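# Cap the LC fibre plug and lay it in the cable manager

## Task

Seat the dust cap completely over the LC fibre jumper's plug, then leave that plug resting flat inside one of the cable manager's rings below the switch. Only the cap may come into contact with the plug's exposed tips. The jumper's cord must never be kinked or crushed, its far end must not be yanked, and no sharp bend may remain in it. The robot must not topple or finish leaning, or the task fails. Knocking anything out of the work area, or placing it outside, also fails the task.

## Robot and tools

ROBOT. An omnidirectional base carries a column roughly 1.7 m high. A carriage rides up and down it (lift_m) with two identical six-joint arms, left and right, each ending in a two-finger gripper. Arm bases sit about 0.57 m + lift_m above the floor, and carriage parts hang about 0.15 m lower. A hand reaches up to 0.78 m from its shoulder but only about 0.38 m below its arm base. A hand is about 0.16 m long and 0.1 m wide (0.14 m opened). Fingertips taper to about 0.005 m thick. The wrist camera sticks out 0.11 m to one side of joint 6's axis. Parked joints 1-6 are 0, 0.05, 0.05, 1.45, 0, 0, and with both arms parked the robot covers about 0.85 m by 0.65 m. Cameras: carriage_camera faces forward, tilted about 20 degrees down; left_wrist_camera and right_wrist_camera look out beyond their fingertips.

FRAMES. All positions are in metres. In the base frame the origin is on the floor below the base centre, x points forward, y left and z up. left_hand and right_hand are base-frame positions of the point between each hand's finger pads. quat_wxyz gives hand orientation; the hand's z runs along the fingers and its y is the opening direction, and a hand pointing straight up with joints 1, 5, 6 at 0 reads (1, 0, 0, 0). base_odometry is in the odometry frame (the base frame as it was at scene start). It counts wheel rotation only, so slip shows as travel, and its heading is in rad from -3.142 to 3.142, left positive.

move. One call is one action; its parts start together and may finish at different times. Arguments:
- base: exactly one relative command, measured from the base's last reported state. translate_m: metres forward (+) or back, -2 to 2. strafe_m: metres left (+) or right, -2 to 2. rotate_rad: radians counter-clockwise (+), -6.3 to 6.3.
- joints: a single object holding absolute targets for both arms, keyed by name; include only the joints you want to move. lift_m 0 to 1 m. For each side (left_ and right_): joint1_rad -2.617 to 3.054, turning the arm about vertical, 0 forward, + to the left. joint2_rad 0 to 3.141, shoulder: 0 upper arm level pointing back, 1.57 vertical, 3.14 level pointing forward. joint3_rad 0 to 3.141, elbow: 0 folded, 3.14 straight. joint4_rad -1.57 to 1.57, wrist pitch, + lifts the fingertips. joint5_rad -1.57 to 1.57, wrist yaw, + swings the tips to the RIGHT. joint6_rad -2.094 to 2.094, roll about the finger direction, + clockwise seen from the forearm. gripper_m 0 to 0.093, the gap between pads in metres.
- speeds: per-action caps, defaulting to the maximum. translate_m and strafe_m 0.02-0.5 m/s, rotate_rad 0.05-1.57 rad/s, lift_m 0.08-0.25 m/s.
- min_time_s: 0.1-8 s, a minimum duration for each arm and gripper motion in the action; useful for straighter, gentler arm paths.
- cameras: names from carriage_camera, left_wrist_camera, right_wrist_camera, all. Omitted or null means all, and [] means none.
No action runs past 15 s, and a base drive ends as time_out after 14 s. Joints omitted may still be chasing old targets. A call with an unknown key is invalid; one with a value out of range is refused. A refusal, or a stop that interrupts or blocks the request, cancels every later move, wait and finished_scene in that reply.

wait: seconds 0 to 10, plus optional cameras; nothing new is commanded. zoom_image: camera plus region [x0, y0, x1, y1] in pixels, top-left origin, at most 504 by 504, taken from that camera's latest image. read_manual: only licence texts. finished_scene: takes the current scene number; it is final, and the goal must hold without the robot afterwards.

RESULTS. The move line reads done or the worst status. Statuses: done (for the base, wheels turned fully, slip included); off_target (stopped short, may still push); contact_stop and time_out (target dropped, holding in place); not_followed (a self-collision check withheld the arm's targets; the gripper still moves); limit_stop_at_motor_heat. on_its_own lists uncommanded behaviour; there, held at is a target, not a reading. motor_effort is percent of maximum, with the action's peak in brackets, and drive_wheels has no meaningful sign. Joint torques are listed per arm in joint order; joints 1-3 wrap at ±28 N m. Motor temperatures come per arm, six joints then gripper. pictures names the cameras in the order of the images, which may lag the state slightly.

CAUTIONS. Tipping is likeliest with the carriage high, arms extended or loaded, or during pushes, pulls and abrupt stops; only images show leaning. Drives detect contact through wheel effort alone and can bend an arm unnoticed; back off about 0.2 m to free a pressed robot. Never reverse beneath a table edge. Arms have no contact stop and spring to target once freed. Do not let the arms hit or press on each other. To clear a withheld arm, resend one arm's current readings with joint 1 rotated away, then the other in a later call. Reported hand positions can be off, usually too high, more so at long reach; loads make hands sag. Keep arms parked when idle: heat builds while outstretched, MOTOR HOT appears at 75 °C, and at 100 °C that arm goes limp for 30-60 s. A gripper holding firmly reads narrower than the object and may say off_target; to release, command a gap well above the reading. The simulation keeps running while you think, holding the last command. For this job, move the fibre gently: nothing but the cap may touch the bare ferrule tips, and the cord must not be crushed, kinked, sharply bent or tugged.

Each tool is called by a JSON object that holds its "name" and its "arguments", one argument or row to a line.

## Session

{"name": "move", "arguments": {

}}

Scene clock: 0.00 s.
Joint torques (N m): no reading
Motor temperatures (°C): left_arm=[29 34 38 30 29 33 32] | right_arm=[31 36 35 30 31 30 33]
base_odometry: x=+0.000 y=+0.000 heading=+0.000
base_status: not commanded
joint_positions: lift_m=+0.300 left_joint1_rad=+0.003 left_joint2_rad=+0.028 left_joint3_rad=+0.066 left_joint4_rad=+1.405 left_joint5_rad=-0.009 left_joint6_rad=+0.044 left_gripper_m=+0.09396 right_joint1_rad=+0.019 right_joint2_rad=+0.033 right_joint3_rad=+0.043 right_joint4_rad=+1.494 right_joint5_rad=-0.026 right_joint6_rad=-0.017 right_gripper_m=+0.09396
joint_status: not commanded
motor_effort: lift_m=+35 drive_wheels=+3
left_hand: x=+0.2453 y=+0.3086 z=+1.2881 quat_wxyz=(+0.998, -0.003, +0.064, +0.024) (m; base frame)
right_hand: x=+0.2322 y=-0.3021 z=+1.2840 quat_wxyz=(+0.999, -0.014, +0.033, +0.001) (m; base frame)
pictures: carriage_camera, left_wrist_camera, right_wrist_camera
Images, in order (width x height): carriage_camera 896x504, left_wrist_camera 896x504, right_wrist_camera 896x504.

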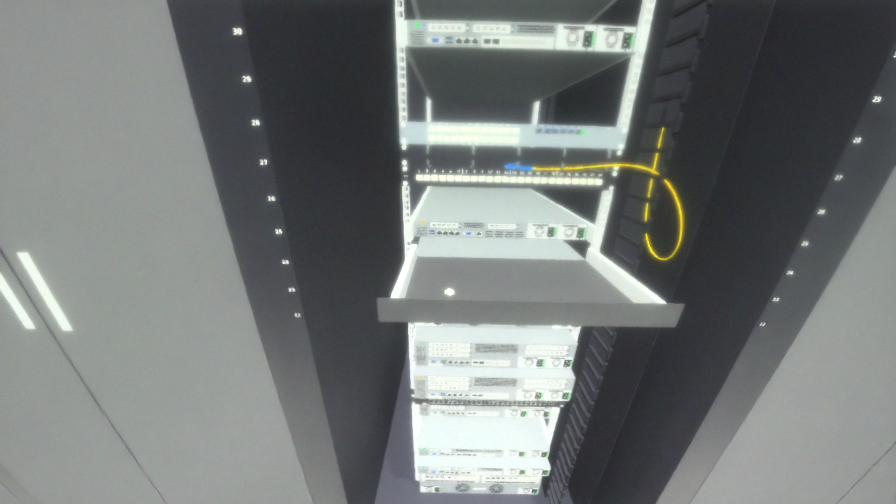

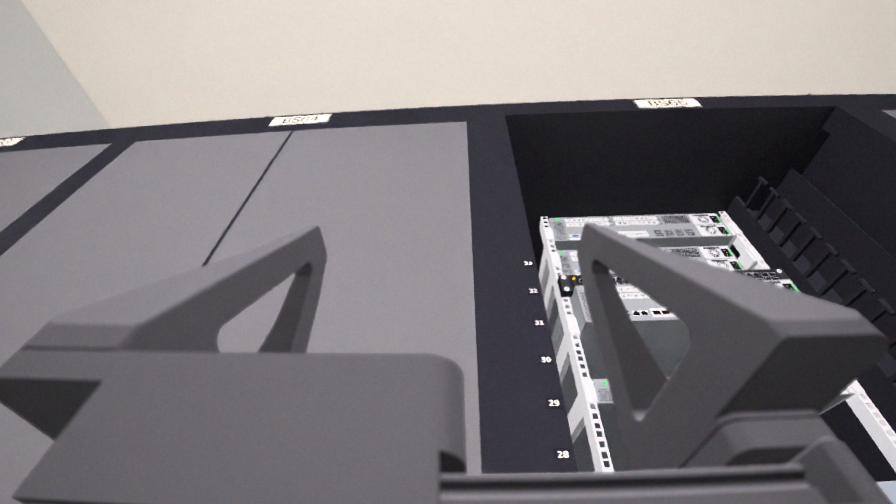

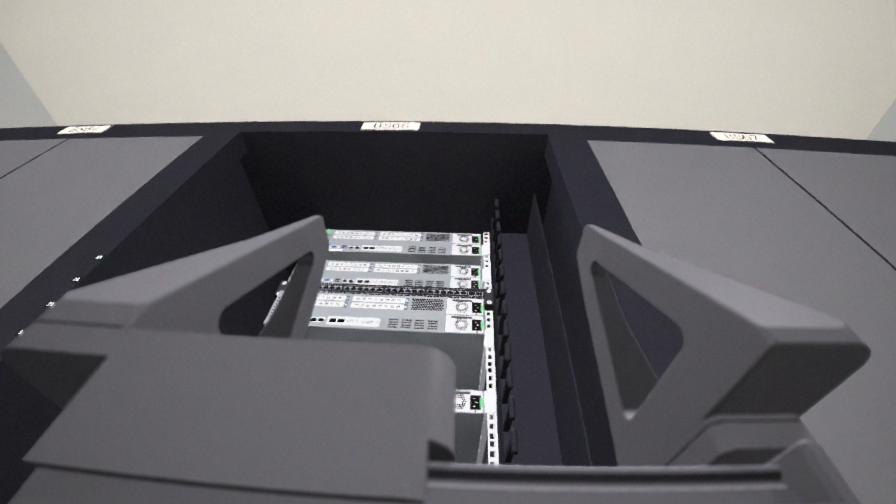

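{"name": "zoom_image", "arguments": {
  "camera": "carriage_camera",
  "region": [390, 110, 700, 284]
}}

{"name": "zoom_image", "arguments": {
  "camera": "carriage_camera",
  "region": [370, 230, 700, 340]
}}

Scaled by 1.626 from the camera's 896x504 image, which has a finer 1280x720 frame.

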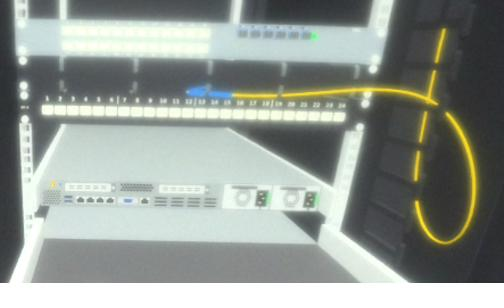

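Scaled by 1.527 from the camera's 896x504 image, which has a finer 1280x720 frame.

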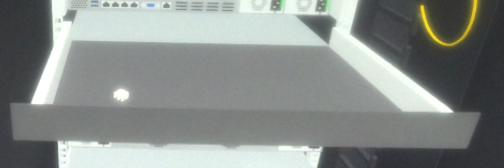

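{"name": "zoom_image", "arguments": {
  "camera": "carriage_camera",
  "region": [429, 279, 469, 303]
}}

{"name": "zoom_image", "arguments": {
  "camera": "carriage_camera",
  "region": [480, 145, 600, 190]
}}

Scaled by 12.600 from the camera's 896x504 image, which has a finer 1280x720 frame.

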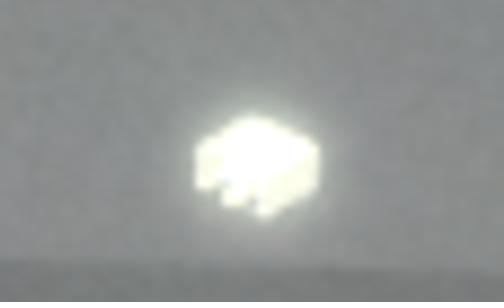

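Scaled by 4.200 from the camera's 896x504 image, which has a finer 1280x720 frame.

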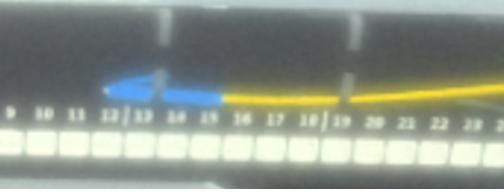

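{"name": "move", "arguments": {
  "base": {"strafe_m": -0.24},
  "joints": {"lift_m": 0.4},
  "speeds": {"strafe_m": 0.2, "lift_m": 0.15},
  "cameras": ["carriage_camera"]
}}

{"name": "move", "arguments": {
  "base": {"rotate_rad": -0.033},
  "speeds": {"rotate_rad": 0.2},
  "cameras": ["carriage_camera"]
}}

{"name": "zoom_image", "arguments": {
  "camera": "carriage_camera",
  "region": [280, 140, 560, 360]
}}

Scene clock: 172.07 s.
Joint torques (N m): left_arm=[0.05 3.69 6.52 -0.31 0.07 0.02] | right_arm=[-0.09 4.08 5.76 -0.38 0 -0.11]
Motor temperatures (°C): left_arm=[29 35 42 30 29 33 32] | right_arm=[31 37 38 30 31 30 33]
move: done
base_odometry: x=+0.000 y=-0.240 heading=+0.001
base_status: done
joint_positions: lift_m=+0.400 left_joint1_rad=+0.003 left_joint2_rad=+0.028 left_joint3_rad=+0.066 left_joint4_rad=+1.405 left_joint5_rad=-0.009 left_joint6_rad=+0.044 left_gripper_m=+0.09396 right_joint1_rad=+0.019 right_joint2_rad=+0.033 right_joint3_rad=+0.043 right_joint4_rad=+1.494 right_joint5_rad=-0.026 right_joint6_rad=-0.017 right_gripper_m=+0.09396
joint_status: all done
motor_effort: lift_m=+35(43) drive_wheels=+0(12)
left_hand: x=+0.2453 y=+0.3086 z=+1.3881 quat_wxyz=(+0.998, -0.003, +0.064, +0.024) (m; base frame)
right_hand: x=+0.2322 y=-0.3021 z=+1.3839 quat_wxyz=(+0.999, -0.014, +0.033, +0.001) (m; base frame)
pictures: carriage_camera
Images, in order (width x height): carriage_camera 896x504.

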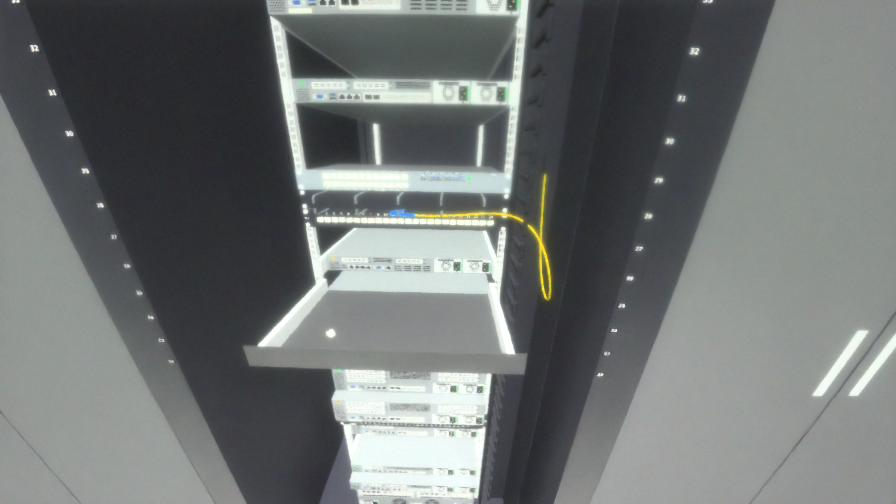

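Scene clock: 172.77 s.
Joint torques (N m): left_arm=[0.05 3.69 6.49 -0.31 0.06 0.02] | right_arm=[-0.08 4.08 5.78 -0.38 0.01 -0.11]
Motor temperatures (°C): left_arm=[29 35 42 30 29 33 32] | right_arm=[31 37 38 30 31 30 33]
move: done
base_odometry: x=+0.000 y=-0.240 heading=-0.032
base_status: done
joint_positions: lift_m=+0.400 left_joint1_rad=+0.003 left_joint2_rad=+0.028 left_joint3_rad=+0.066 left_joint4_rad=+1.405 left_joint5_rad=-0.009 left_joint6_rad=+0.044 left_gripper_m=+0.09396 right_joint1_rad=+0.019 right_joint2_rad=+0.033 right_joint3_rad=+0.043 right_joint4_rad=+1.493 right_joint5_rad=-0.026 right_joint6_rad=-0.017 right_gripper_m=+0.09396
joint_status: not commanded
motor_effort: lift_m=+35(35) drive_wheels=-1(9)
left_hand: x=+0.2452 y=+0.3086 z=+1.3881 quat_wxyz=(+0.998, -0.003, +0.064, +0.024) (m; base frame)
right_hand: x=+0.2323 y=-0.3021 z=+1.3839 quat_wxyz=(+0.999, -0.014, +0.033, +0.001) (m; base frame)
pictures: carriage_camera
Images, in order (width x height): carriage_camera 896x504.

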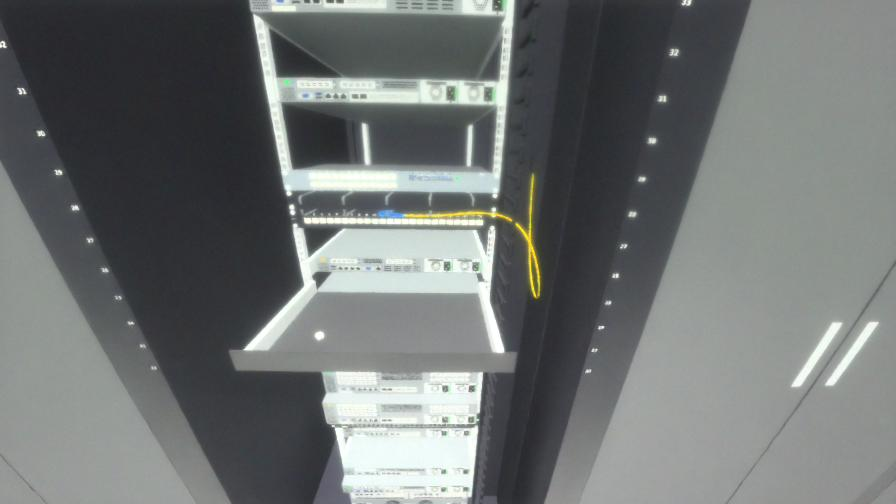

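Scaled by 1.800 from the camera's 896x504 image, which has a finer 1280x720 frame.

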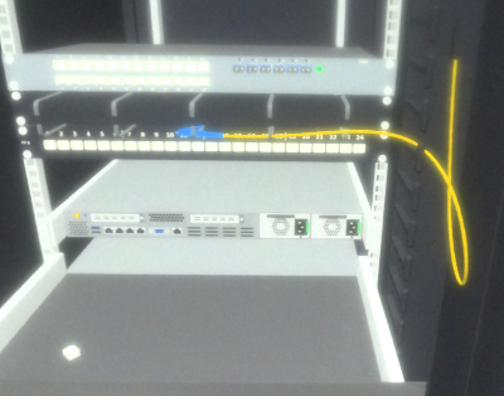

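{"name": "move", "arguments": {
  "base": {"translate_m": 0.115},
  "speeds": {"translate_m": 0.1},
  "cameras": ["carriage_camera"]
}}

{"name": "zoom_image", "arguments": {
  "camera": "carriage_camera",
  "region": [200, 180, 520, 300]
}}

{"name": "zoom_image", "arguments": {
  "camera": "carriage_camera",
  "region": [250, 360, 330, 420]
}}

Scene clock: 195.20 s.
Joint torques (N m): left_arm=[0.08 3.69 6.52 -0.32 0.07 0.02] | right_arm=[-0.08 4.11 5.72 -0.39 0.01 -0.11]
Motor temperatures (°C): left_arm=[29 35 42 30 29 33 32] | right_arm=[31 37 39 30 31 30 33]
move: done
base_odometry: x=+0.115 y=-0.244 heading=-0.032
base_status: done
joint_positions: lift_m=+0.400 left_joint1_rad=+0.003 left_joint2_rad=+0.028 left_joint3_rad=+0.066 left_joint4_rad=+1.405 left_joint5_rad=-0.009 left_joint6_rad=+0.044 left_gripper_m=+0.09396 right_joint1_rad=+0.019 right_joint2_rad=+0.033 right_joint3_rad=+0.043 right_joint4_rad=+1.494 right_joint5_rad=-0.026 right_joint6_rad=-0.017 right_gripper_m=+0.09396
joint_status: not commanded
motor_effort: lift_m=+35(35) drive_wheels=-3(8)
left_hand: x=+0.2452 y=+0.3086 z=+1.3881 quat_wxyz=(+0.998, -0.003, +0.064, +0.024) (m; base frame)
right_hand: x=+0.2322 y=-0.3021 z=+1.3839 quat_wxyz=(+0.999, -0.014, +0.033, +0.001) (m; base frame)
pictures: carriage_camera
Images, in order (width x height): carriage_camera 896x504.

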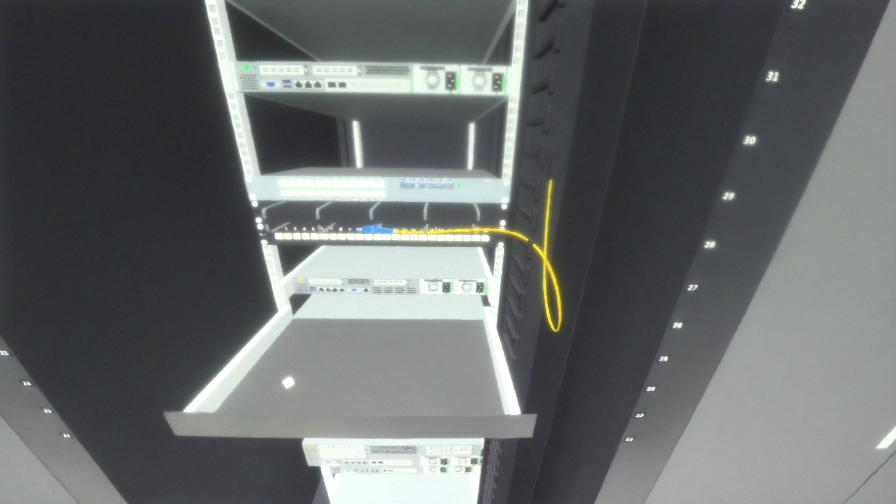

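Scaled by 1.575 from the camera's 896x504 image, which has a finer 1280x720 frame.

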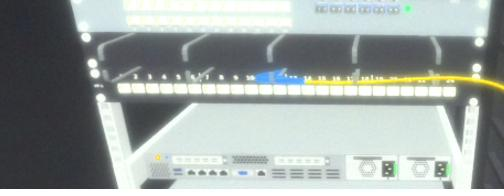

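Scaled by 6.300 from the camera's 896x504 image, which has a finer 1280x720 frame.

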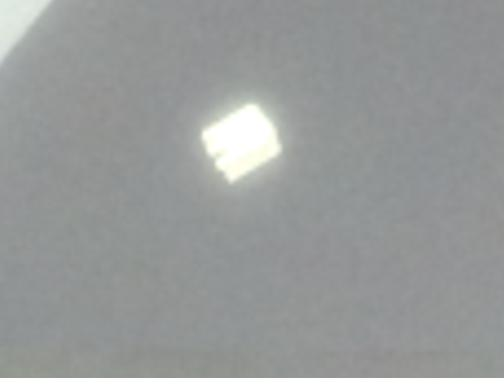

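{"name": "move", "arguments": {
  "joints": {"lift_m": 0.6, "left_gripper_m": 0.035},
  "cameras": []
}}

{"name": "move", "arguments": {
  "joints": {"left_joint1_rad": -0.137, "left_joint2_rad": 0.6, "left_joint3_rad": 0.55, "left_joint4_rad": 1.2, "left_joint5_rad": 0.0, "left_joint6_rad": 0.47},
  "min_time_s": 1.5,
  "cameras": []
}}

{"name": "move", "arguments": {
  "joints": {"left_joint4_rad": -1.1},
  "min_time_s": 1.5,
  "cameras": ["carriage_camera"]
}}

Scene clock: 243.67 s.
Joint torques (N m): left_arm=[0.09 3.69 6.49 -0.31 0.07 0.02] | right_arm=[-0.09 4.1 5.75 -0.38 0.01 -0.11]
Motor temperatures (°C): left_arm=[29 35 42 30 29 33 32] | right_arm=[31 37 39 30 31 30 33]
move: done
base_odometry: x=+0.115 y=-0.244 heading=-0.032
base_status: not commanded
joint_positions: lift_m=+0.600 left_joint1_rad=+0.003 left_joint2_rad=+0.028 left_joint3_rad=+0.066 left_joint4_rad=+1.405 left_joint5_rad=-0.009 left_joint6_rad=+0.044 left_gripper_m=+0.03513 right_joint1_rad=+0.019 right_joint2_rad=+0.033 right_joint3_rad=+0.043 right_joint4_rad=+1.494 right_joint5_rad=-0.026 right_joint6_rad=-0.017 right_gripper_m=+0.09396
joint_status: all done
motor_effort: lift_m=+35(43) drive_wheels=+1(5)
left_hand: x=+0.2452 y=+0.3086 z=+1.5881 quat_wxyz=(+0.998, -0.003, +0.064, +0.024) (m; base frame)
right_hand: x=+0.2322 y=-0.3021 z=+1.5839 quat_wxyz=(+0.999, -0.014, +0.033, +0.001) (m; base frame)
pictures: none
No camera images: "cameras" was empty.

Scene clock: 245.50 s.
Joint torques (N m): left_arm=[-0.64 2.21 9.95 0.31 0.12 0.08] | right_arm=[-0.06 4.08 5.75 -0.38 0.01 -0.11]
Motor temperatures (°C): left_arm=[29 35 42 30 29 33 32] | right_arm=[31 37 39 30 31 30 33]
move: done
base_odometry: x=+0.115 y=-0.244 heading=-0.032
base_status: not commanded
joint_positions: lift_m=+0.600 left_joint1_rad=-0.128 left_joint2_rad=+0.591 left_joint3_rad=+0.516 left_joint4_rad=+1.212 left_joint5_rad=-0.009 left_joint6_rad=+0.458 left_gripper_m=+0.03513 right_joint1_rad=+0.019 right_joint2_rad=+0.033 right_joint3_rad=+0.043 right_joint4_rad=+1.494 right_joint5_rad=-0.026 right_joint6_rad=-0.017 right_gripper_m=+0.09396
joint_status: all done
motor_effort: lift_m=+35(35) drive_wheels=+0(5)
left_hand: x=+0.3669 y=+0.2889 z=+1.6793 quat_wxyz=(+0.963, +0.058, +0.207, +0.161) (m; base frame)
right_hand: x=+0.2322 y=-0.3021 z=+1.5839 quat_wxyz=(+0.999, -0.014, +0.033, +0.001) (m; base frame)
pictures: none
No camera images: "cameras" was empty.

Scene clock: 247.73 s.
Joint torques (N m): left_arm=[-0.62 1.09 10.48 1 0.15 0.1] | right_arm=[-0.08 4.08 5.75 -0.38 0.01 -0.11]
Motor temperatures (°C): left_arm=[29 35 43 30 29 33 32] | right_arm=[31 37 39 30 31 30 33]
move: done
base_odometry: x=+0.115 y=-0.244 heading=-0.032
base_status: not commanded
joint_positions: lift_m=+0.600 left_joint1_rad=-0.128 left_joint2_rad=+0.598 left_joint3_rad=+0.517 left_joint4_rad=-1.088 left_joint5_rad=-0.009 left_joint6_rad=+0.460 left_gripper_m=+0.03513 right_joint1_rad=+0.019 right_joint2_rad=+0.033 right_joint3_rad=+0.043 right_joint4_rad=+1.494 right_joint5_rad=-0.026 right_joint6_rad=-0.017 right_gripper_m=+0.09396
joint_status: all done
motor_effort: lift_m=+35(36) drive_wheels=-3(5)
left_hand: x=+0.3613 y=+0.2897 z=+1.2298 quat_wxyz=(+0.196, +0.283, +0.938, +0.037) (m; base frame)
right_hand: x=+0.2322 y=-0.3021 z=+1.5839 quat_wxyz=(+0.999, -0.014, +0.033, +0.001) (m; base frame)
pictures: carriage_camera
Images, in order (width x height): carriage_camera 896x504.

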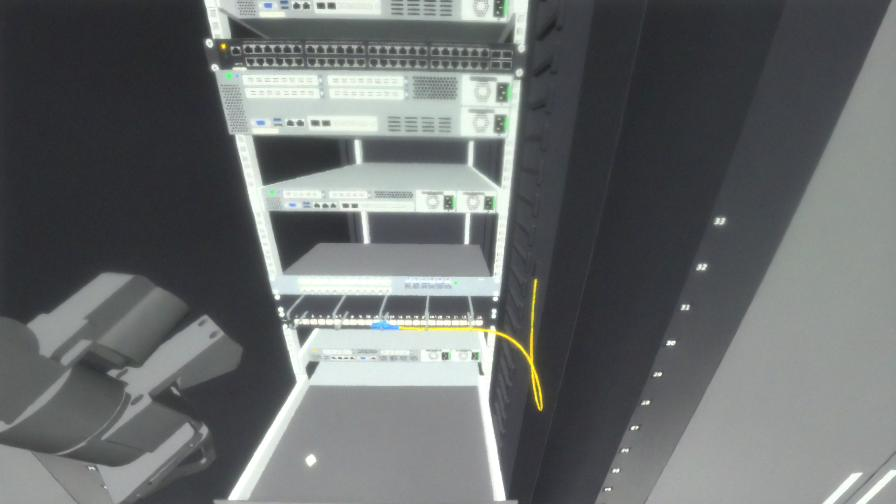

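{"name": "move", "arguments": {
  "joints": {"left_joint1_rad": -0.142, "left_joint2_rad": 1.640, "left_joint3_rad": 1.612, "left_joint4_rad": -1.545, "left_joint5_rad": 0.0, "left_joint6_rad": 0.48},
  "min_time_s": 2.5,
  "cameras": ["left_wrist_camera"]
}}

{"name": "move", "arguments": {
  "joints": {"lift_m": 0.42},
  "speeds": {"lift_m": 0.15},
  "cameras": ["left_wrist_camera"]
}}

Scene clock: 262.83 s.
Joint torques (N m): left_arm=[-0.72 -5.08 9.63 0.09 0.16 0.11] | right_arm=[-0.1 4.05 5.75 -0.38 0.01 -0.11]
Motor temperatures (°C): left_arm=[29 35 46 31 29 33 32] | right_arm=[31 36 39 30 31 30 33]
move: done
base_odometry: x=+0.115 y=-0.244 heading=-0.032
base_status: not commanded
joint_positions: lift_m=+0.600 left_joint1_rad=-0.133 left_joint2_rad=+1.629 left_joint3_rad=+1.579 left_joint4_rad=-1.531 left_joint5_rad=-0.009 left_joint6_rad=+0.469 left_gripper_m=+0.03513 right_joint1_rad=+0.019 right_joint2_rad=+0.033 right_joint3_rad=+0.043 right_joint4_rad=+1.494 right_joint5_rad=-0.026 right_joint6_rad=-0.017 right_gripper_m=+0.09396
joint_status: all done
motor_effort: lift_m=+35(36) drive_wheels=+1(6)
left_hand: x=+0.4935 y=+0.2714 z=+1.3329 quat_wxyz=(-0.006, +0.297, +0.955, +0.004) (m; base frame)
right_hand: x=+0.2322 y=-0.3021 z=+1.5839 quat_wxyz=(+0.999, -0.014, +0.033, +0.001) (m; base frame)
pictures: left_wrist_camera
Images, in order (width x height): left_wrist_camera 896x504.

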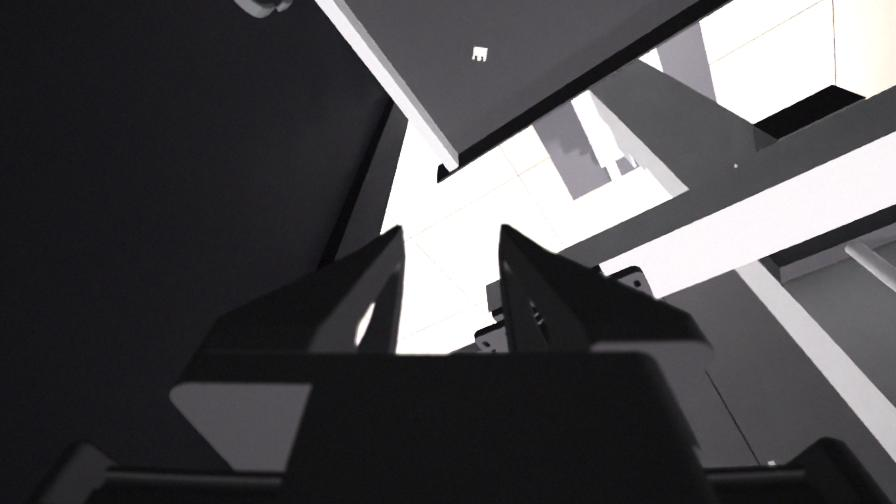

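Scene clock: 264.47 s.
Joint torques (N m): left_arm=[-0.7 -5.72 8.76 0.14 0.17 0.11] | right_arm=[-0.08 4.12 5.78 -0.36 0.01 -0.11]
Motor temperatures (°C): left_arm=[29 35 46 31 29 33 32] | right_arm=[31 36 39 30 31 30 33]
move: done
base_odometry: x=+0.115 y=-0.244 heading=-0.032
base_status: not commanded
joint_positions: lift_m=+0.420 left_joint1_rad=-0.133 left_joint2_rad=+1.636 left_joint3_rad=+1.590 left_joint4_rad=-1.536 left_joint5_rad=-0.009 left_joint6_rad=+0.470 left_gripper_m=+0.03513 right_joint1_rad=+0.019 right_joint2_rad=+0.033 right_joint3_rad=+0.043 right_joint4_rad=+1.494 right_joint5_rad=-0.026 right_joint6_rad=-0.017 right_gripper_m=+0.09396
joint_status: all done
motor_effort: lift_m=+35(36) drive_wheels=+1(6)
left_hand: x=+0.4947 y=+0.2712 z=+1.1537 quat_wxyz=(-0.007, +0.297, +0.955, +0.003) (m; base frame)
right_hand: x=+0.2322 y=-0.3021 z=+1.4040 quat_wxyz=(+0.999, -0.014, +0.033, +0.001) (m; base frame)
pictures: left_wrist_camera
Images, in order (width x height): left_wrist_camera 896x504.

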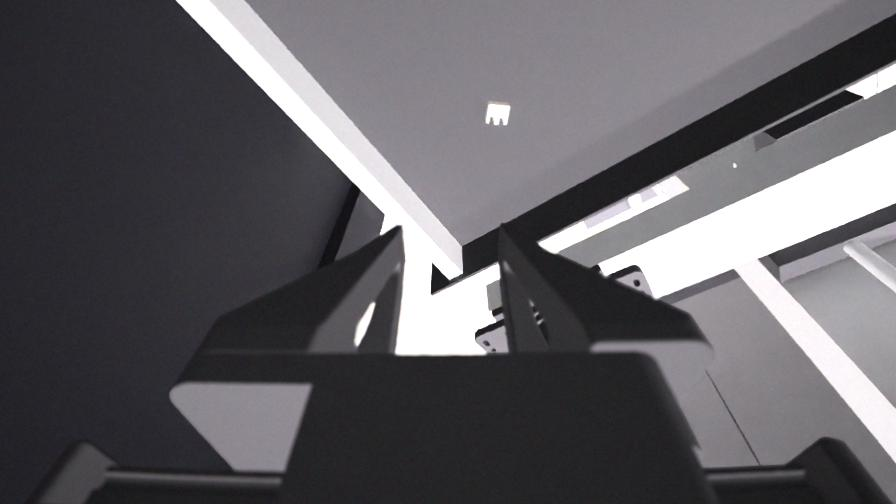

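{"name": "move", "arguments": {
  "cameras": ["left_wrist_camera"]
}}

Scene clock: 304.67 s.
Joint torques (N m): left_arm=[-0.69 -5.7 8.76 0.13 0.16 0.11] | right_arm=[-0.06 4.1 5.78 -0.38 0.01 -0.11]
Motor temperatures (°C): left_arm=[29 38 49 30 29 33 32] | right_arm=[31 36 39 30 31 30 33]
base_odometry: x=+0.115 y=-0.244 heading=-0.032
base_status: not commanded
joint_positions: lift_m=+0.420 left_joint1_rad=-0.133 left_joint2_rad=+1.636 left_joint3_rad=+1.590 left_joint4_rad=-1.536 left_joint5_rad=-0.009 left_joint6_rad=+0.470 left_gripper_m=+0.03513 right_joint1_rad=+0.019 right_joint2_rad=+0.033 right_joint3_rad=+0.043 right_joint4_rad=+1.494 right_joint5_rad=-0.026 right_joint6_rad=-0.017 right_gripper_m=+0.09396
joint_status: all done
motor_effort: lift_m=+34(36) drive_wheels=+1(6)
left_hand: x=+0.4947 y=+0.2712 z=+1.1537 quat_wxyz=(-0.007, +0.297, +0.955, +0.003) (m; base frame)
right_hand: x=+0.2322 y=-0.3021 z=+1.4040 quat_wxyz=(+0.999, -0.014, +0.033, +0.001) (m; base frame)
pictures: left_wrist_camera
Images, in order (width x height): left_wrist_camera 896x504.

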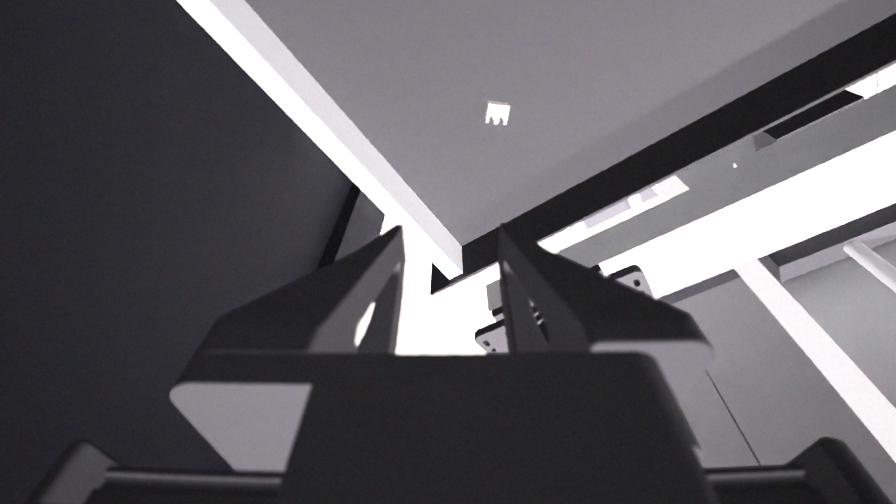

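{"name": "zoom_image", "arguments": {
  "camera": "left_wrist_camera",
  "region": [458, 83, 538, 143]
}}

Scaled by 6.300 from the camera's 896x504 image, which has a finer 1280x720 frame.

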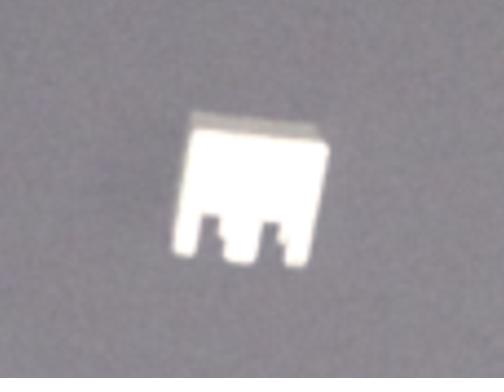

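{"name": "move", "arguments": {
  "joints": {"left_joint1_rad": -0.235, "left_joint2_rad": 1.589, "left_joint3_rad": 1.548, "left_joint4_rad": -1.531, "left_joint5_rad": 0.009, "left_joint6_rad": 0.48, "lift_m": 0.345},
  "min_time_s": 1.5,
  "cameras": ["left_wrist_camera"]
}}

Scene clock: 342.63 s.
Joint torques (N m): left_arm=[-0.61 -8.16 5.52 0.26 0.19 0.11] | right_arm=[-0.05 4.07 5.75 -0.38 0.01 -0.11]
Motor temperatures (°C): left_arm=[29 39 50 30 29 33 32] | right_arm=[31 36 39 30 31 30 33]
move: done
base_odometry: x=+0.115 y=-0.244 heading=-0.032
base_status: not commanded
joint_positions: lift_m=+0.345 left_joint1_rad=-0.227 left_joint2_rad=+1.617 left_joint3_rad=+1.562 left_joint4_rad=-1.537 left_joint5_rad=-0.003 left_joint6_rad=+0.470 left_gripper_m=+0.03513 right_joint1_rad=+0.019 right_joint2_rad=+0.033 right_joint3_rad=+0.043 right_joint4_rad=+1.494 right_joint5_rad=-0.026 right_joint6_rad=-0.017 right_gripper_m=+0.09396
joint_status: all done
motor_effort: lift_m=+34(35) drive_wheels=+2(6)
left_hand: x=+0.4834 y=+0.2455 z=+1.0770 quat_wxyz=(-0.010, +0.341, +0.940, +0.000) (m; base frame)
right_hand: x=+0.2321 y=-0.3021 z=+1.3290 quat_wxyz=(+0.999, -0.014, +0.033, +0.001) (m; base frame)
pictures: left_wrist_camera
Images, in order (width x height): left_wrist_camera 896x504.

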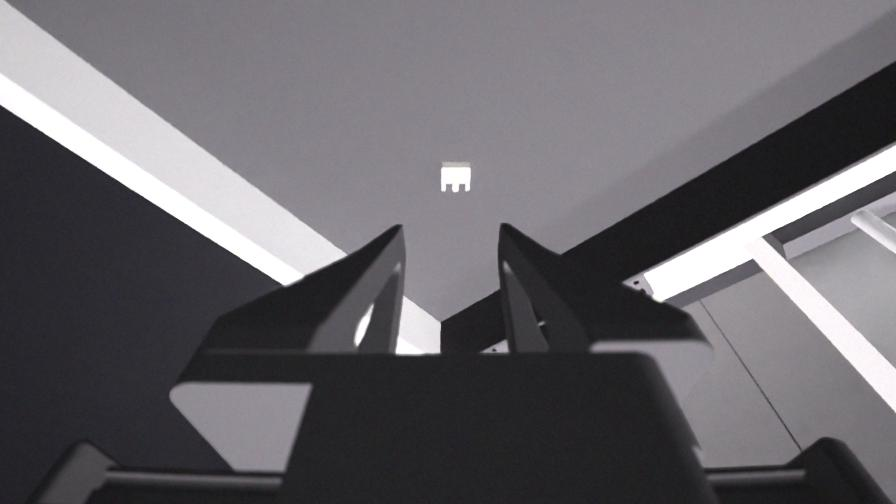

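{"name": "zoom_image", "arguments": {
  "camera": "left_wrist_camera",
  "region": [416, 150, 496, 210]
}}

Scaled by 6.300 from the camera's 896x504 image, which has a finer 1280x720 frame.

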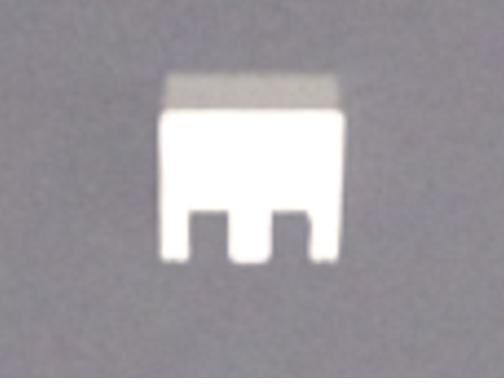

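{"name": "move", "arguments": {
  "joints": {"lift_m": 0.3},
  "speeds": {"lift_m": 0.1},
  "cameras": ["left_wrist_camera"]
}}

Scene clock: 399.27 s.
Joint torques (N m): left_arm=[-0.61 -7.54 5.86 0.25 0.19 0.11] | right_arm=[-0.06 4.03 5.75 -0.38 0.01 -0.11]
Motor temperatures (°C): left_arm=[29 41 45 30 29 33 32] | right_arm=[31 36 40 30 31 30 33]
move: done
base_odometry: x=+0.115 y=-0.244 heading=-0.032
base_status: not commanded
joint_positions: lift_m=+0.300 left_joint1_rad=-0.227 left_joint2_rad=+1.610 left_joint3_rad=+1.558 left_joint4_rad=-1.536 left_joint5_rad=-0.002 left_joint6_rad=+0.470 left_gripper_m=+0.03513 right_joint1_rad=+0.019 right_joint2_rad=+0.033 right_joint3_rad=+0.043 right_joint4_rad=+1.494 right_joint5_rad=-0.026 right_joint6_rad=-0.017 right_gripper_m=+0.09396
joint_status: all done
motor_effort: lift_m=+34(36) drive_wheels=+2(6)
left_hand: x=+0.4822 y=+0.2457 z=+1.0329 quat_wxyz=(-0.008, +0.341, +0.940, +0.000) (m; base frame)
right_hand: x=+0.2321 y=-0.3021 z=+1.2840 quat_wxyz=(+0.999, -0.014, +0.033, +0.001) (m; base frame)
pictures: left_wrist_camera
Images, in order (width x height): left_wrist_camera 896x504.

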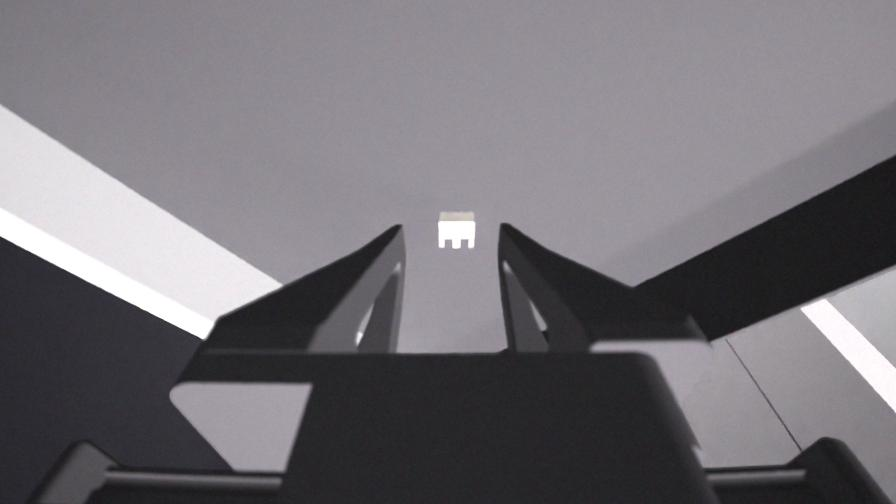

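{"name": "move", "arguments": {
  "joints": {"lift_m": 0.288},
  "speeds": {"lift_m": 0.08},
  "cameras": ["left_wrist_camera"]
}}

{"name": "zoom_image", "arguments": {
  "camera": "left_wrist_camera",
  "region": [376, 190, 526, 280]
}}

Scene clock: 409.40 s.
Joint torques (N m): left_arm=[-0.61 -7.34 5.85 0.27 0.19 0.11] | right_arm=[-0.06 4.08 5.78 -0.38 0.02 -0.11]
Motor temperatures (°C): left_arm=[29 41 45 30 29 33 32] | right_arm=[31 36 40 30 31 30 33]
move: done
base_odometry: x=+0.115 y=-0.244 heading=-0.032
base_status: not commanded
joint_positions: lift_m=+0.288 left_joint1_rad=-0.227 left_joint2_rad=+1.608 left_joint3_rad=+1.558 left_joint4_rad=-1.536 left_joint5_rad=-0.002 left_joint6_rad=+0.470 left_gripper_m=+0.03513 right_joint1_rad=+0.019 right_joint2_rad=+0.033 right_joint3_rad=+0.043 right_joint4_rad=+1.494 right_joint5_rad=-0.026 right_joint6_rad=-0.017 right_gripper_m=+0.09396
joint_status: all done
motor_effort: lift_m=+35(36) drive_wheels=-1(4)
left_hand: x=+0.4822 y=+0.2457 z=+1.0213 quat_wxyz=(-0.007, +0.341, +0.940, +0.000) (m; base frame)
right_hand: x=+0.2321 y=-0.3021 z=+1.2719 quat_wxyz=(+0.999, -0.014, +0.033, +0.001) (m; base frame)
pictures: left_wrist_camera
Images, in order (width x height): left_wrist_camera 896x504.

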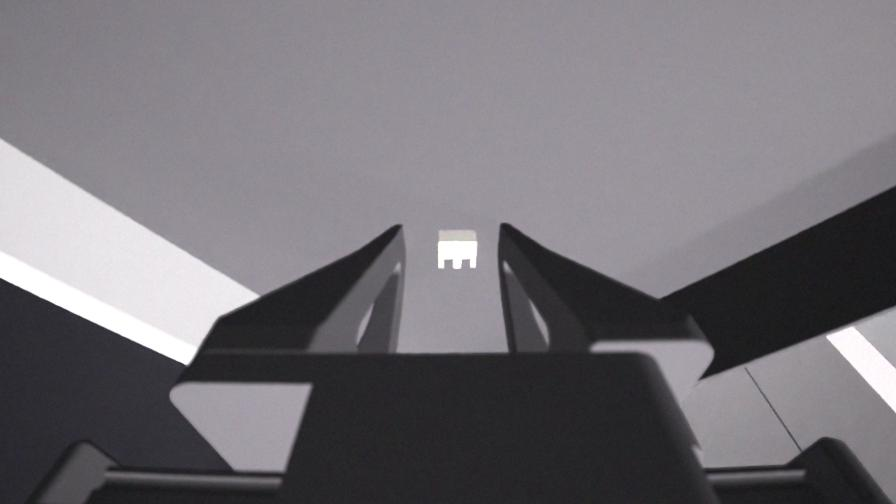

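Scaled by 3.360 from the camera's 896x504 image, which has a finer 1280x720 frame.

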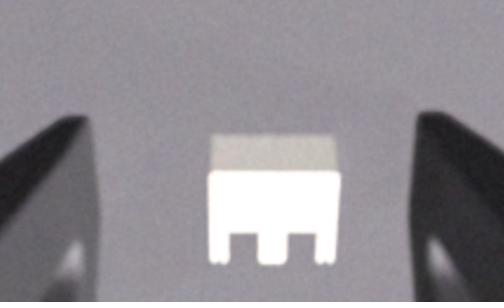

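{"name": "move", "arguments": {
  "joints": {"lift_m": 0.284},
  "speeds": {"lift_m": 0.08},
  "cameras": ["left_wrist_camera"]
}}

{"name": "zoom_image", "arguments": {
  "camera": "left_wrist_camera",
  "region": [376, 190, 526, 280]
}}

Scene clock: 433.50 s.
Joint torques (N m): left_arm=[-0.61 -6.75 5.83 0.29 0.19 0.1] | right_arm=[-0.08 4.08 5.74 -0.38 0.01 -0.11]
Motor temperatures (°C): left_arm=[29 43 44 30 29 33 32] | right_arm=[31 36 40 30 31 30 33]
move: done
base_odometry: x=+0.115 y=-0.244 heading=-0.032
base_status: not commanded
joint_positions: lift_m=+0.284 left_joint1_rad=-0.227 left_joint2_rad=+1.601 left_joint3_rad=+1.559 left_joint4_rad=-1.535 left_joint5_rad=-0.002 left_joint6_rad=+0.471 left_gripper_m=+0.03513 right_joint1_rad=+0.019 right_joint2_rad=+0.033 right_joint3_rad=+0.043 right_joint4_rad=+1.494 right_joint5_rad=-0.026 right_joint6_rad=-0.017 right_gripper_m=+0.09396
joint_status: all done
motor_effort: lift_m=+33(34) drive_wheels=+1(5)
left_hand: x=+0.4819 y=+0.2457 z=+1.0192 quat_wxyz=(-0.004, +0.342, +0.940, +0.000) (m; base frame)
right_hand: x=+0.2321 y=-0.3021 z=+1.2681 quat_wxyz=(+0.999, -0.014, +0.033, +0.001) (m; base frame)
pictures: left_wrist_camera
Images, in order (width x height): left_wrist_camera 896x504.

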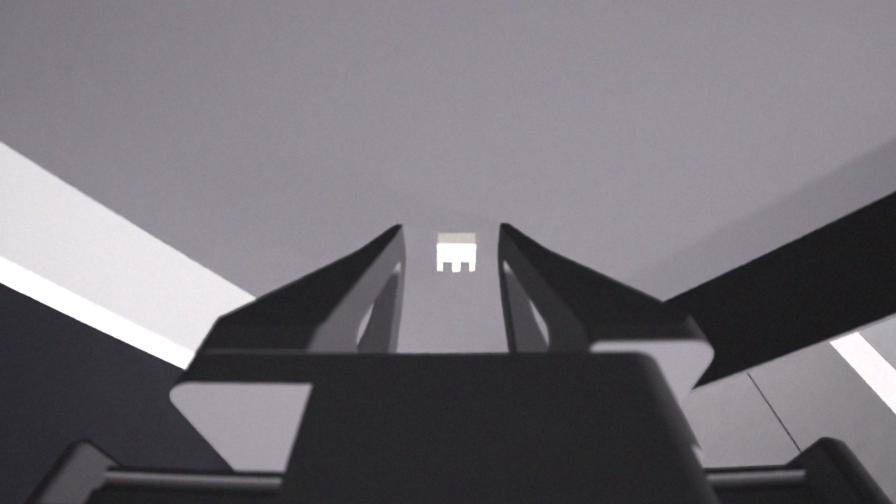

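Scaled by 3.360 from the camera's 896x504 image, which has a finer 1280x720 frame.

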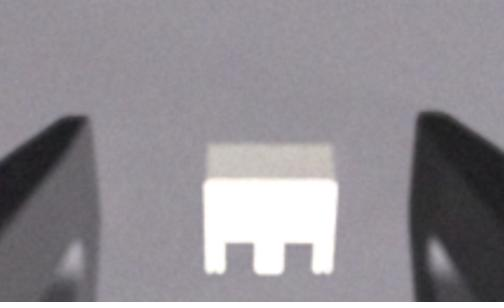

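{"name": "move", "arguments": {
  "joints": {"lift_m": 0.2868},
  "speeds": {"lift_m": 0.08},
  "cameras": []
}}

{"name": "move", "arguments": {
  "joints": {"left_gripper_m": 0.0135},
  "min_time_s": 3,
  "cameras": ["left_wrist_camera"]
}}

{"name": "zoom_image", "arguments": {
  "camera": "left_wrist_camera",
  "region": [376, 190, 526, 280]
}}

Scene clock: 443.67 s.
Joint torques (N m): left_arm=[-0.58 -6.74 5.85 0.28 0.18 0.1] | right_arm=[-0.08 4.07 5.74 -0.4 0.01 -0.11]
Motor temperatures (°C): left_arm=[29 43 44 30 29 33 32] | right_arm=[31 36 40 30 31 30 33]
move: done
base_odometry: x=+0.115 y=-0.244 heading=-0.032
base_status: not commanded
joint_positions: lift_m=+0.287 left_joint1_rad=-0.227 left_joint2_rad=+1.600 left_joint3_rad=+1.559 left_joint4_rad=-1.535 left_joint5_rad=-0.002 left_joint6_rad=+0.471 left_gripper_m=+0.03513 right_joint1_rad=+0.019 right_joint2_rad=+0.033 right_joint3_rad=+0.043 right_joint4_rad=+1.494 right_joint5_rad=-0.026 right_joint6_rad=-0.017 right_gripper_m=+0.09396
joint_status: all done
motor_effort: lift_m=+36(41) drive_wheels=+1(4)
left_hand: x=+0.4820 y=+0.2456 z=+1.0220 quat_wxyz=(-0.003, +0.342, +0.940, +0.000) (m; base frame)
right_hand: x=+0.2321 y=-0.3021 z=+1.2707 quat_wxyz=(+0.999, -0.014, +0.033, +0.001) (m; base frame)
pictures: none
No camera images: "cameras" was empty.

Scene clock: 446.93 s.
Joint torques (N m): left_arm=[-0.59 -6.67 5.83 0.27 0.19 0.11] | right_arm=[-0.05 4.08 5.75 -0.39 0.01 -0.11]
Motor temperatures (°C): left_arm=[29 42 44 30 29 33 32] | right_arm=[31 36 40 30 31 30 33]
move: done
base_odometry: x=+0.115 y=-0.244 heading=-0.032
base_status: not commanded
joint_positions: lift_m=+0.287 left_joint1_rad=-0.227 left_joint2_rad=+1.600 left_joint3_rad=+1.559 left_joint4_rad=-1.535 left_joint5_rad=-0.002 left_joint6_rad=+0.471 left_gripper_m=+0.01378 right_joint1_rad=+0.019 right_joint2_rad=+0.033 right_joint3_rad=+0.043 right_joint4_rad=+1.494 right_joint5_rad=-0.026 right_joint6_rad=-0.017 right_gripper_m=+0.09396
joint_status: all done
motor_effort: lift_m=+36(36) drive_wheels=-2(5)
left_hand: x=+0.4820 y=+0.2456 z=+1.0220 quat_wxyz=(-0.003, +0.342, +0.940, +0.000) (m; base frame)
right_hand: x=+0.2321 y=-0.3021 z=+1.2707 quat_wxyz=(+0.999, -0.014, +0.033, +0.001) (m; base frame)
pictures: left_wrist_camera
Images, in order (width x height): left_wrist_camera 896x504.

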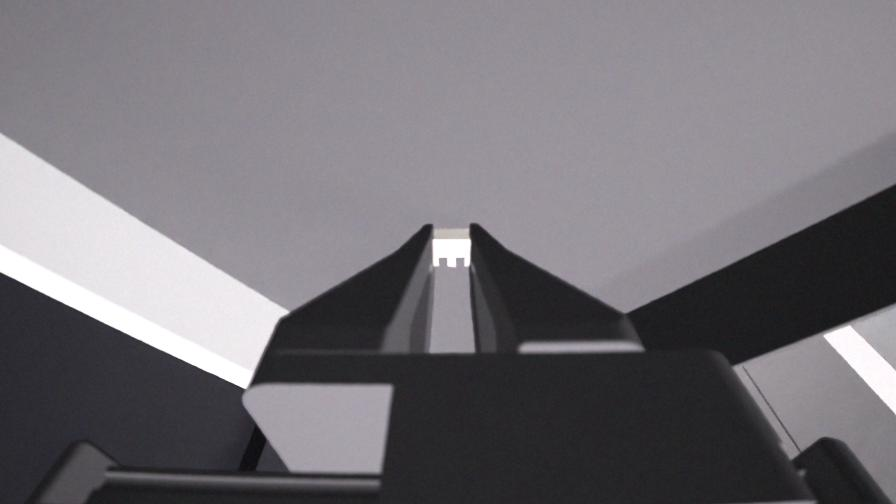

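Scaled by 3.360 from the camera's 896x504 image, which has a finer 1280x720 frame.

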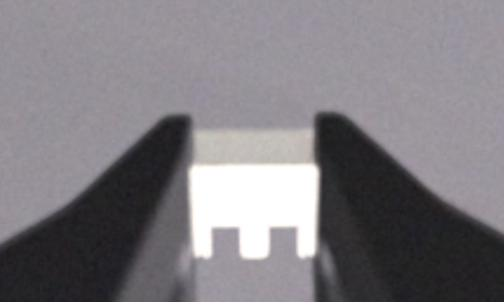

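{"name": "move", "arguments": {
  "joints": {"lift_m": 0.2852},
  "speeds": {"lift_m": 0.08},
  "cameras": []
}}

{"name": "move", "arguments": {
  "joints": {"left_gripper_m": 0.0105},
  "min_time_s": 2,
  "cameras": ["left_wrist_camera"]
}}

{"name": "zoom_image", "arguments": {
  "camera": "left_wrist_camera",
  "region": [376, 190, 526, 280]
}}

Scene clock: 452.37 s.
Joint torques (N m): left_arm=[-0.59 -6.32 5.87 0.29 0.19 0.11] | right_arm=[-0.08 4.04 5.76 -0.37 0.01 -0.11]
Motor temperatures (°C): left_arm=[29 42 44 30 29 33 32] | right_arm=[31 36 40 30 31 30 33]
move: done
base_odometry: x=+0.115 y=-0.244 heading=-0.032
base_status: not commanded
joint_positions: lift_m=+0.285 left_joint1_rad=-0.227 left_joint2_rad=+1.597 left_joint3_rad=+1.559 left_joint4_rad=-1.534 left_joint5_rad=-0.002 left_joint6_rad=+0.471 left_gripper_m=+0.01377 right_joint1_rad=+0.019 right_joint2_rad=+0.033 right_joint3_rad=+0.043 right_joint4_rad=+1.495 right_joint5_rad=-0.026 right_joint6_rad=-0.017 right_gripper_m=+0.09396
joint_status: all done
motor_effort: lift_m=+32(32) drive_wheels=+2(5)
left_hand: x=+0.4819 y=+0.2457 z=+1.0216 quat_wxyz=(-0.001, +0.342, +0.940, +0.001) (m; base frame)
right_hand: x=+0.2320 y=-0.3021 z=+1.2694 quat_wxyz=(+0.999, -0.014, +0.033, +0.001) (m; base frame)
pictures: none
No camera images: "cameras" was empty.

Scene clock: 454.67 s.
Joint torques (N m): left_arm=[-0.62 -6.37 5.83 0.29 0.18 0.1] | right_arm=[-0.05 4.08 5.74 -0.38 0.02 -0.11]
Motor temperatures (°C): left_arm=[29 42 44 30 29 33 32] | right_arm=[31 36 40 30 31 30 33]
move: done
base_odometry: x=+0.115 y=-0.244 heading=-0.032
base_status: not commanded
joint_positions: lift_m=+0.285 left_joint1_rad=-0.227 left_joint2_rad=+1.597 left_joint3_rad=+1.559 left_joint4_rad=-1.534 left_joint5_rad=-0.002 left_joint6_rad=+0.471 left_gripper_m=+0.01114 right_joint1_rad=+0.019 right_joint2_rad=+0.033 right_joint3_rad=+0.043 right_joint4_rad=+1.495 right_joint5_rad=-0.026 right_joint6_rad=-0.017 right_gripper_m=+0.09396
joint_status: all done
motor_effort: lift_m=+32(32) drive_wheels=+4(6)
left_hand: x=+0.4819 y=+0.2457 z=+1.0216 quat_wxyz=(-0.001, +0.342, +0.940, +0.001) (m; base frame)
right_hand: x=+0.2320 y=-0.3021 z=+1.2694 quat_wxyz=(+0.999, -0.014, +0.033, +0.001) (m; base frame)
pictures: left_wrist_camera
Images, in order (width x height): left_wrist_camera 896x504.

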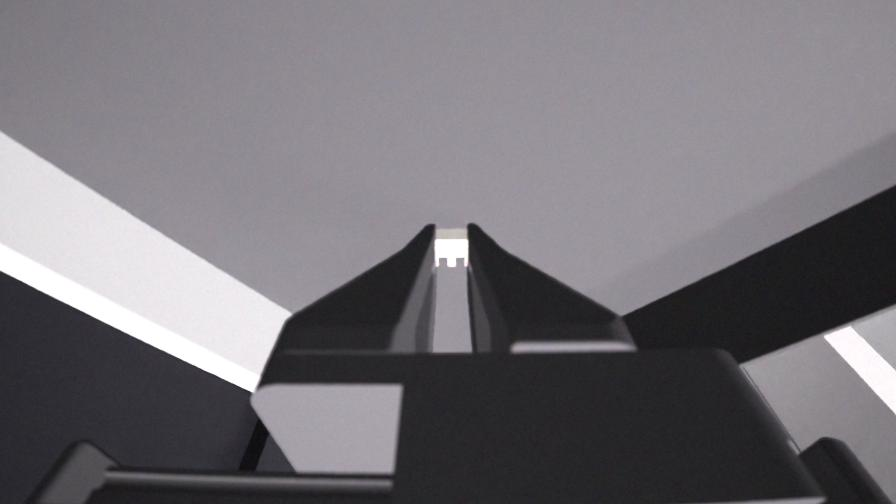

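Scaled by 3.360 from the camera's 896x504 image, which has a finer 1280x720 frame.

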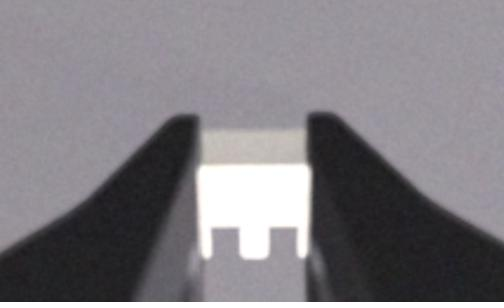

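{"name": "move", "arguments": {
  "joints": {"left_gripper_m": 0.024},
  "min_time_s": 1,
  "cameras": []
}}

{"name": "move", "arguments": {
  "joints": {"lift_m": 0.2795},
  "speeds": {"lift_m": 0.08},
  "cameras": ["left_wrist_camera"]
}}

{"name": "zoom_image", "arguments": {
  "camera": "left_wrist_camera",
  "region": [376, 200, 526, 290]
}}

Scene clock: 483.20 s.
Joint torques (N m): left_arm=[-0.61 -6.34 5.83 0.28 0.18 0.11] | right_arm=[-0.08 4.08 5.79 -0.38 0.01 -0.11]
Motor temperatures (°C): left_arm=[29 42 43 30 29 33 33] | right_arm=[31 36 40 30 31 30 33]
move: done
base_odometry: x=+0.115 y=-0.244 heading=-0.032
base_status: not commanded
joint_positions: lift_m=+0.285 left_joint1_rad=-0.227 left_joint2_rad=+1.597 left_joint3_rad=+1.559 left_joint4_rad=-1.534 left_joint5_rad=-0.002 left_joint6_rad=+0.471 left_gripper_m=+0.02390 right_joint1_rad=+0.019 right_joint2_rad=+0.033 right_joint3_rad=+0.043 right_joint4_rad=+1.495 right_joint5_rad=-0.026 right_joint6_rad=-0.017 right_gripper_m=+0.09396
joint_status: all done
motor_effort: lift_m=+32(32) drive_wheels=+2(5)
left_hand: x=+0.4819 y=+0.2457 z=+1.0216 quat_wxyz=(-0.001, +0.342, +0.940, +0.001) (m; base frame)
right_hand: x=+0.2320 y=-0.3021 z=+1.2694 quat_wxyz=(+0.999, -0.014, +0.033, +0.001) (m; base frame)
pictures: none
No camera images: "cameras" was empty.

Scene clock: 483.63 s.
Joint torques (N m): left_arm=[-0.59 -5.52 5.6 0.31 0.17 0.11] | right_arm=[-0.1 4.08 5.79 -0.39 0.01 -0.11]
Motor temperatures (°C): left_arm=[29 42 43 30 29 33 33] | right_arm=[31 36 40 30 31 30 33]
move: done
base_odometry: x=+0.115 y=-0.244 heading=-0.032
base_status: not commanded
joint_positions: lift_m=+0.280 left_joint1_rad=-0.227 left_joint2_rad=+1.588 left_joint3_rad=+1.561 left_joint4_rad=-1.533 left_joint5_rad=+0.000 left_joint6_rad=+0.471 left_gripper_m=+0.02390 right_joint1_rad=+0.019 right_joint2_rad=+0.033 right_joint3_rad=+0.043 right_joint4_rad=+1.495 right_joint5_rad=-0.026 right_joint6_rad=-0.017 right_gripper_m=+0.09396
joint_status: all done
motor_effort: lift_m=+33(34) drive_wheels=+3(3)
left_hand: x=+0.4820 y=+0.2454 z=+1.0188 quat_wxyz=(+0.006, +0.342, +0.940, +0.001) (m; base frame)
right_hand: x=+0.2320 y=-0.3021 z=+1.2637 quat_wxyz=(+0.999, -0.014, +0.033, +0.001) (m; base frame)
pictures: left_wrist_camera
Images, in order (width x height): left_wrist_camera 896x504.

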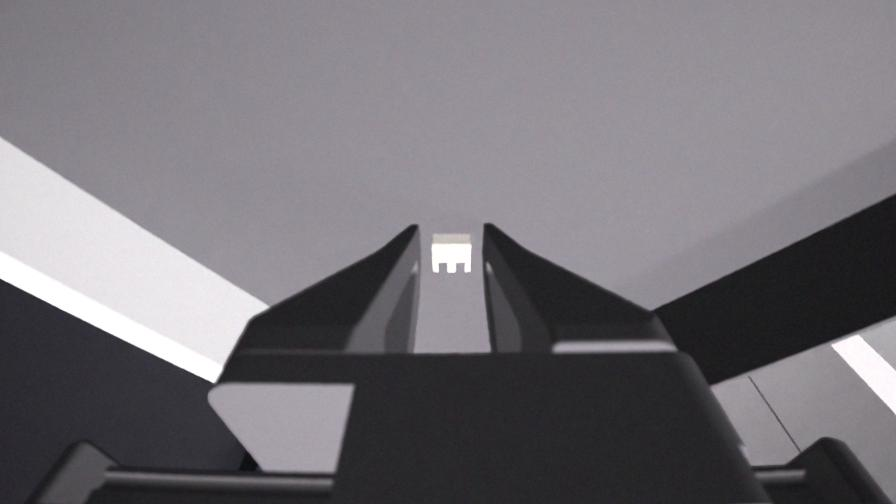

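Scaled by 3.360 from the camera's 896x504 image, which has a finer 1280x720 frame.

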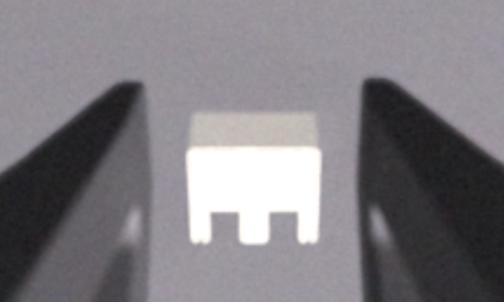

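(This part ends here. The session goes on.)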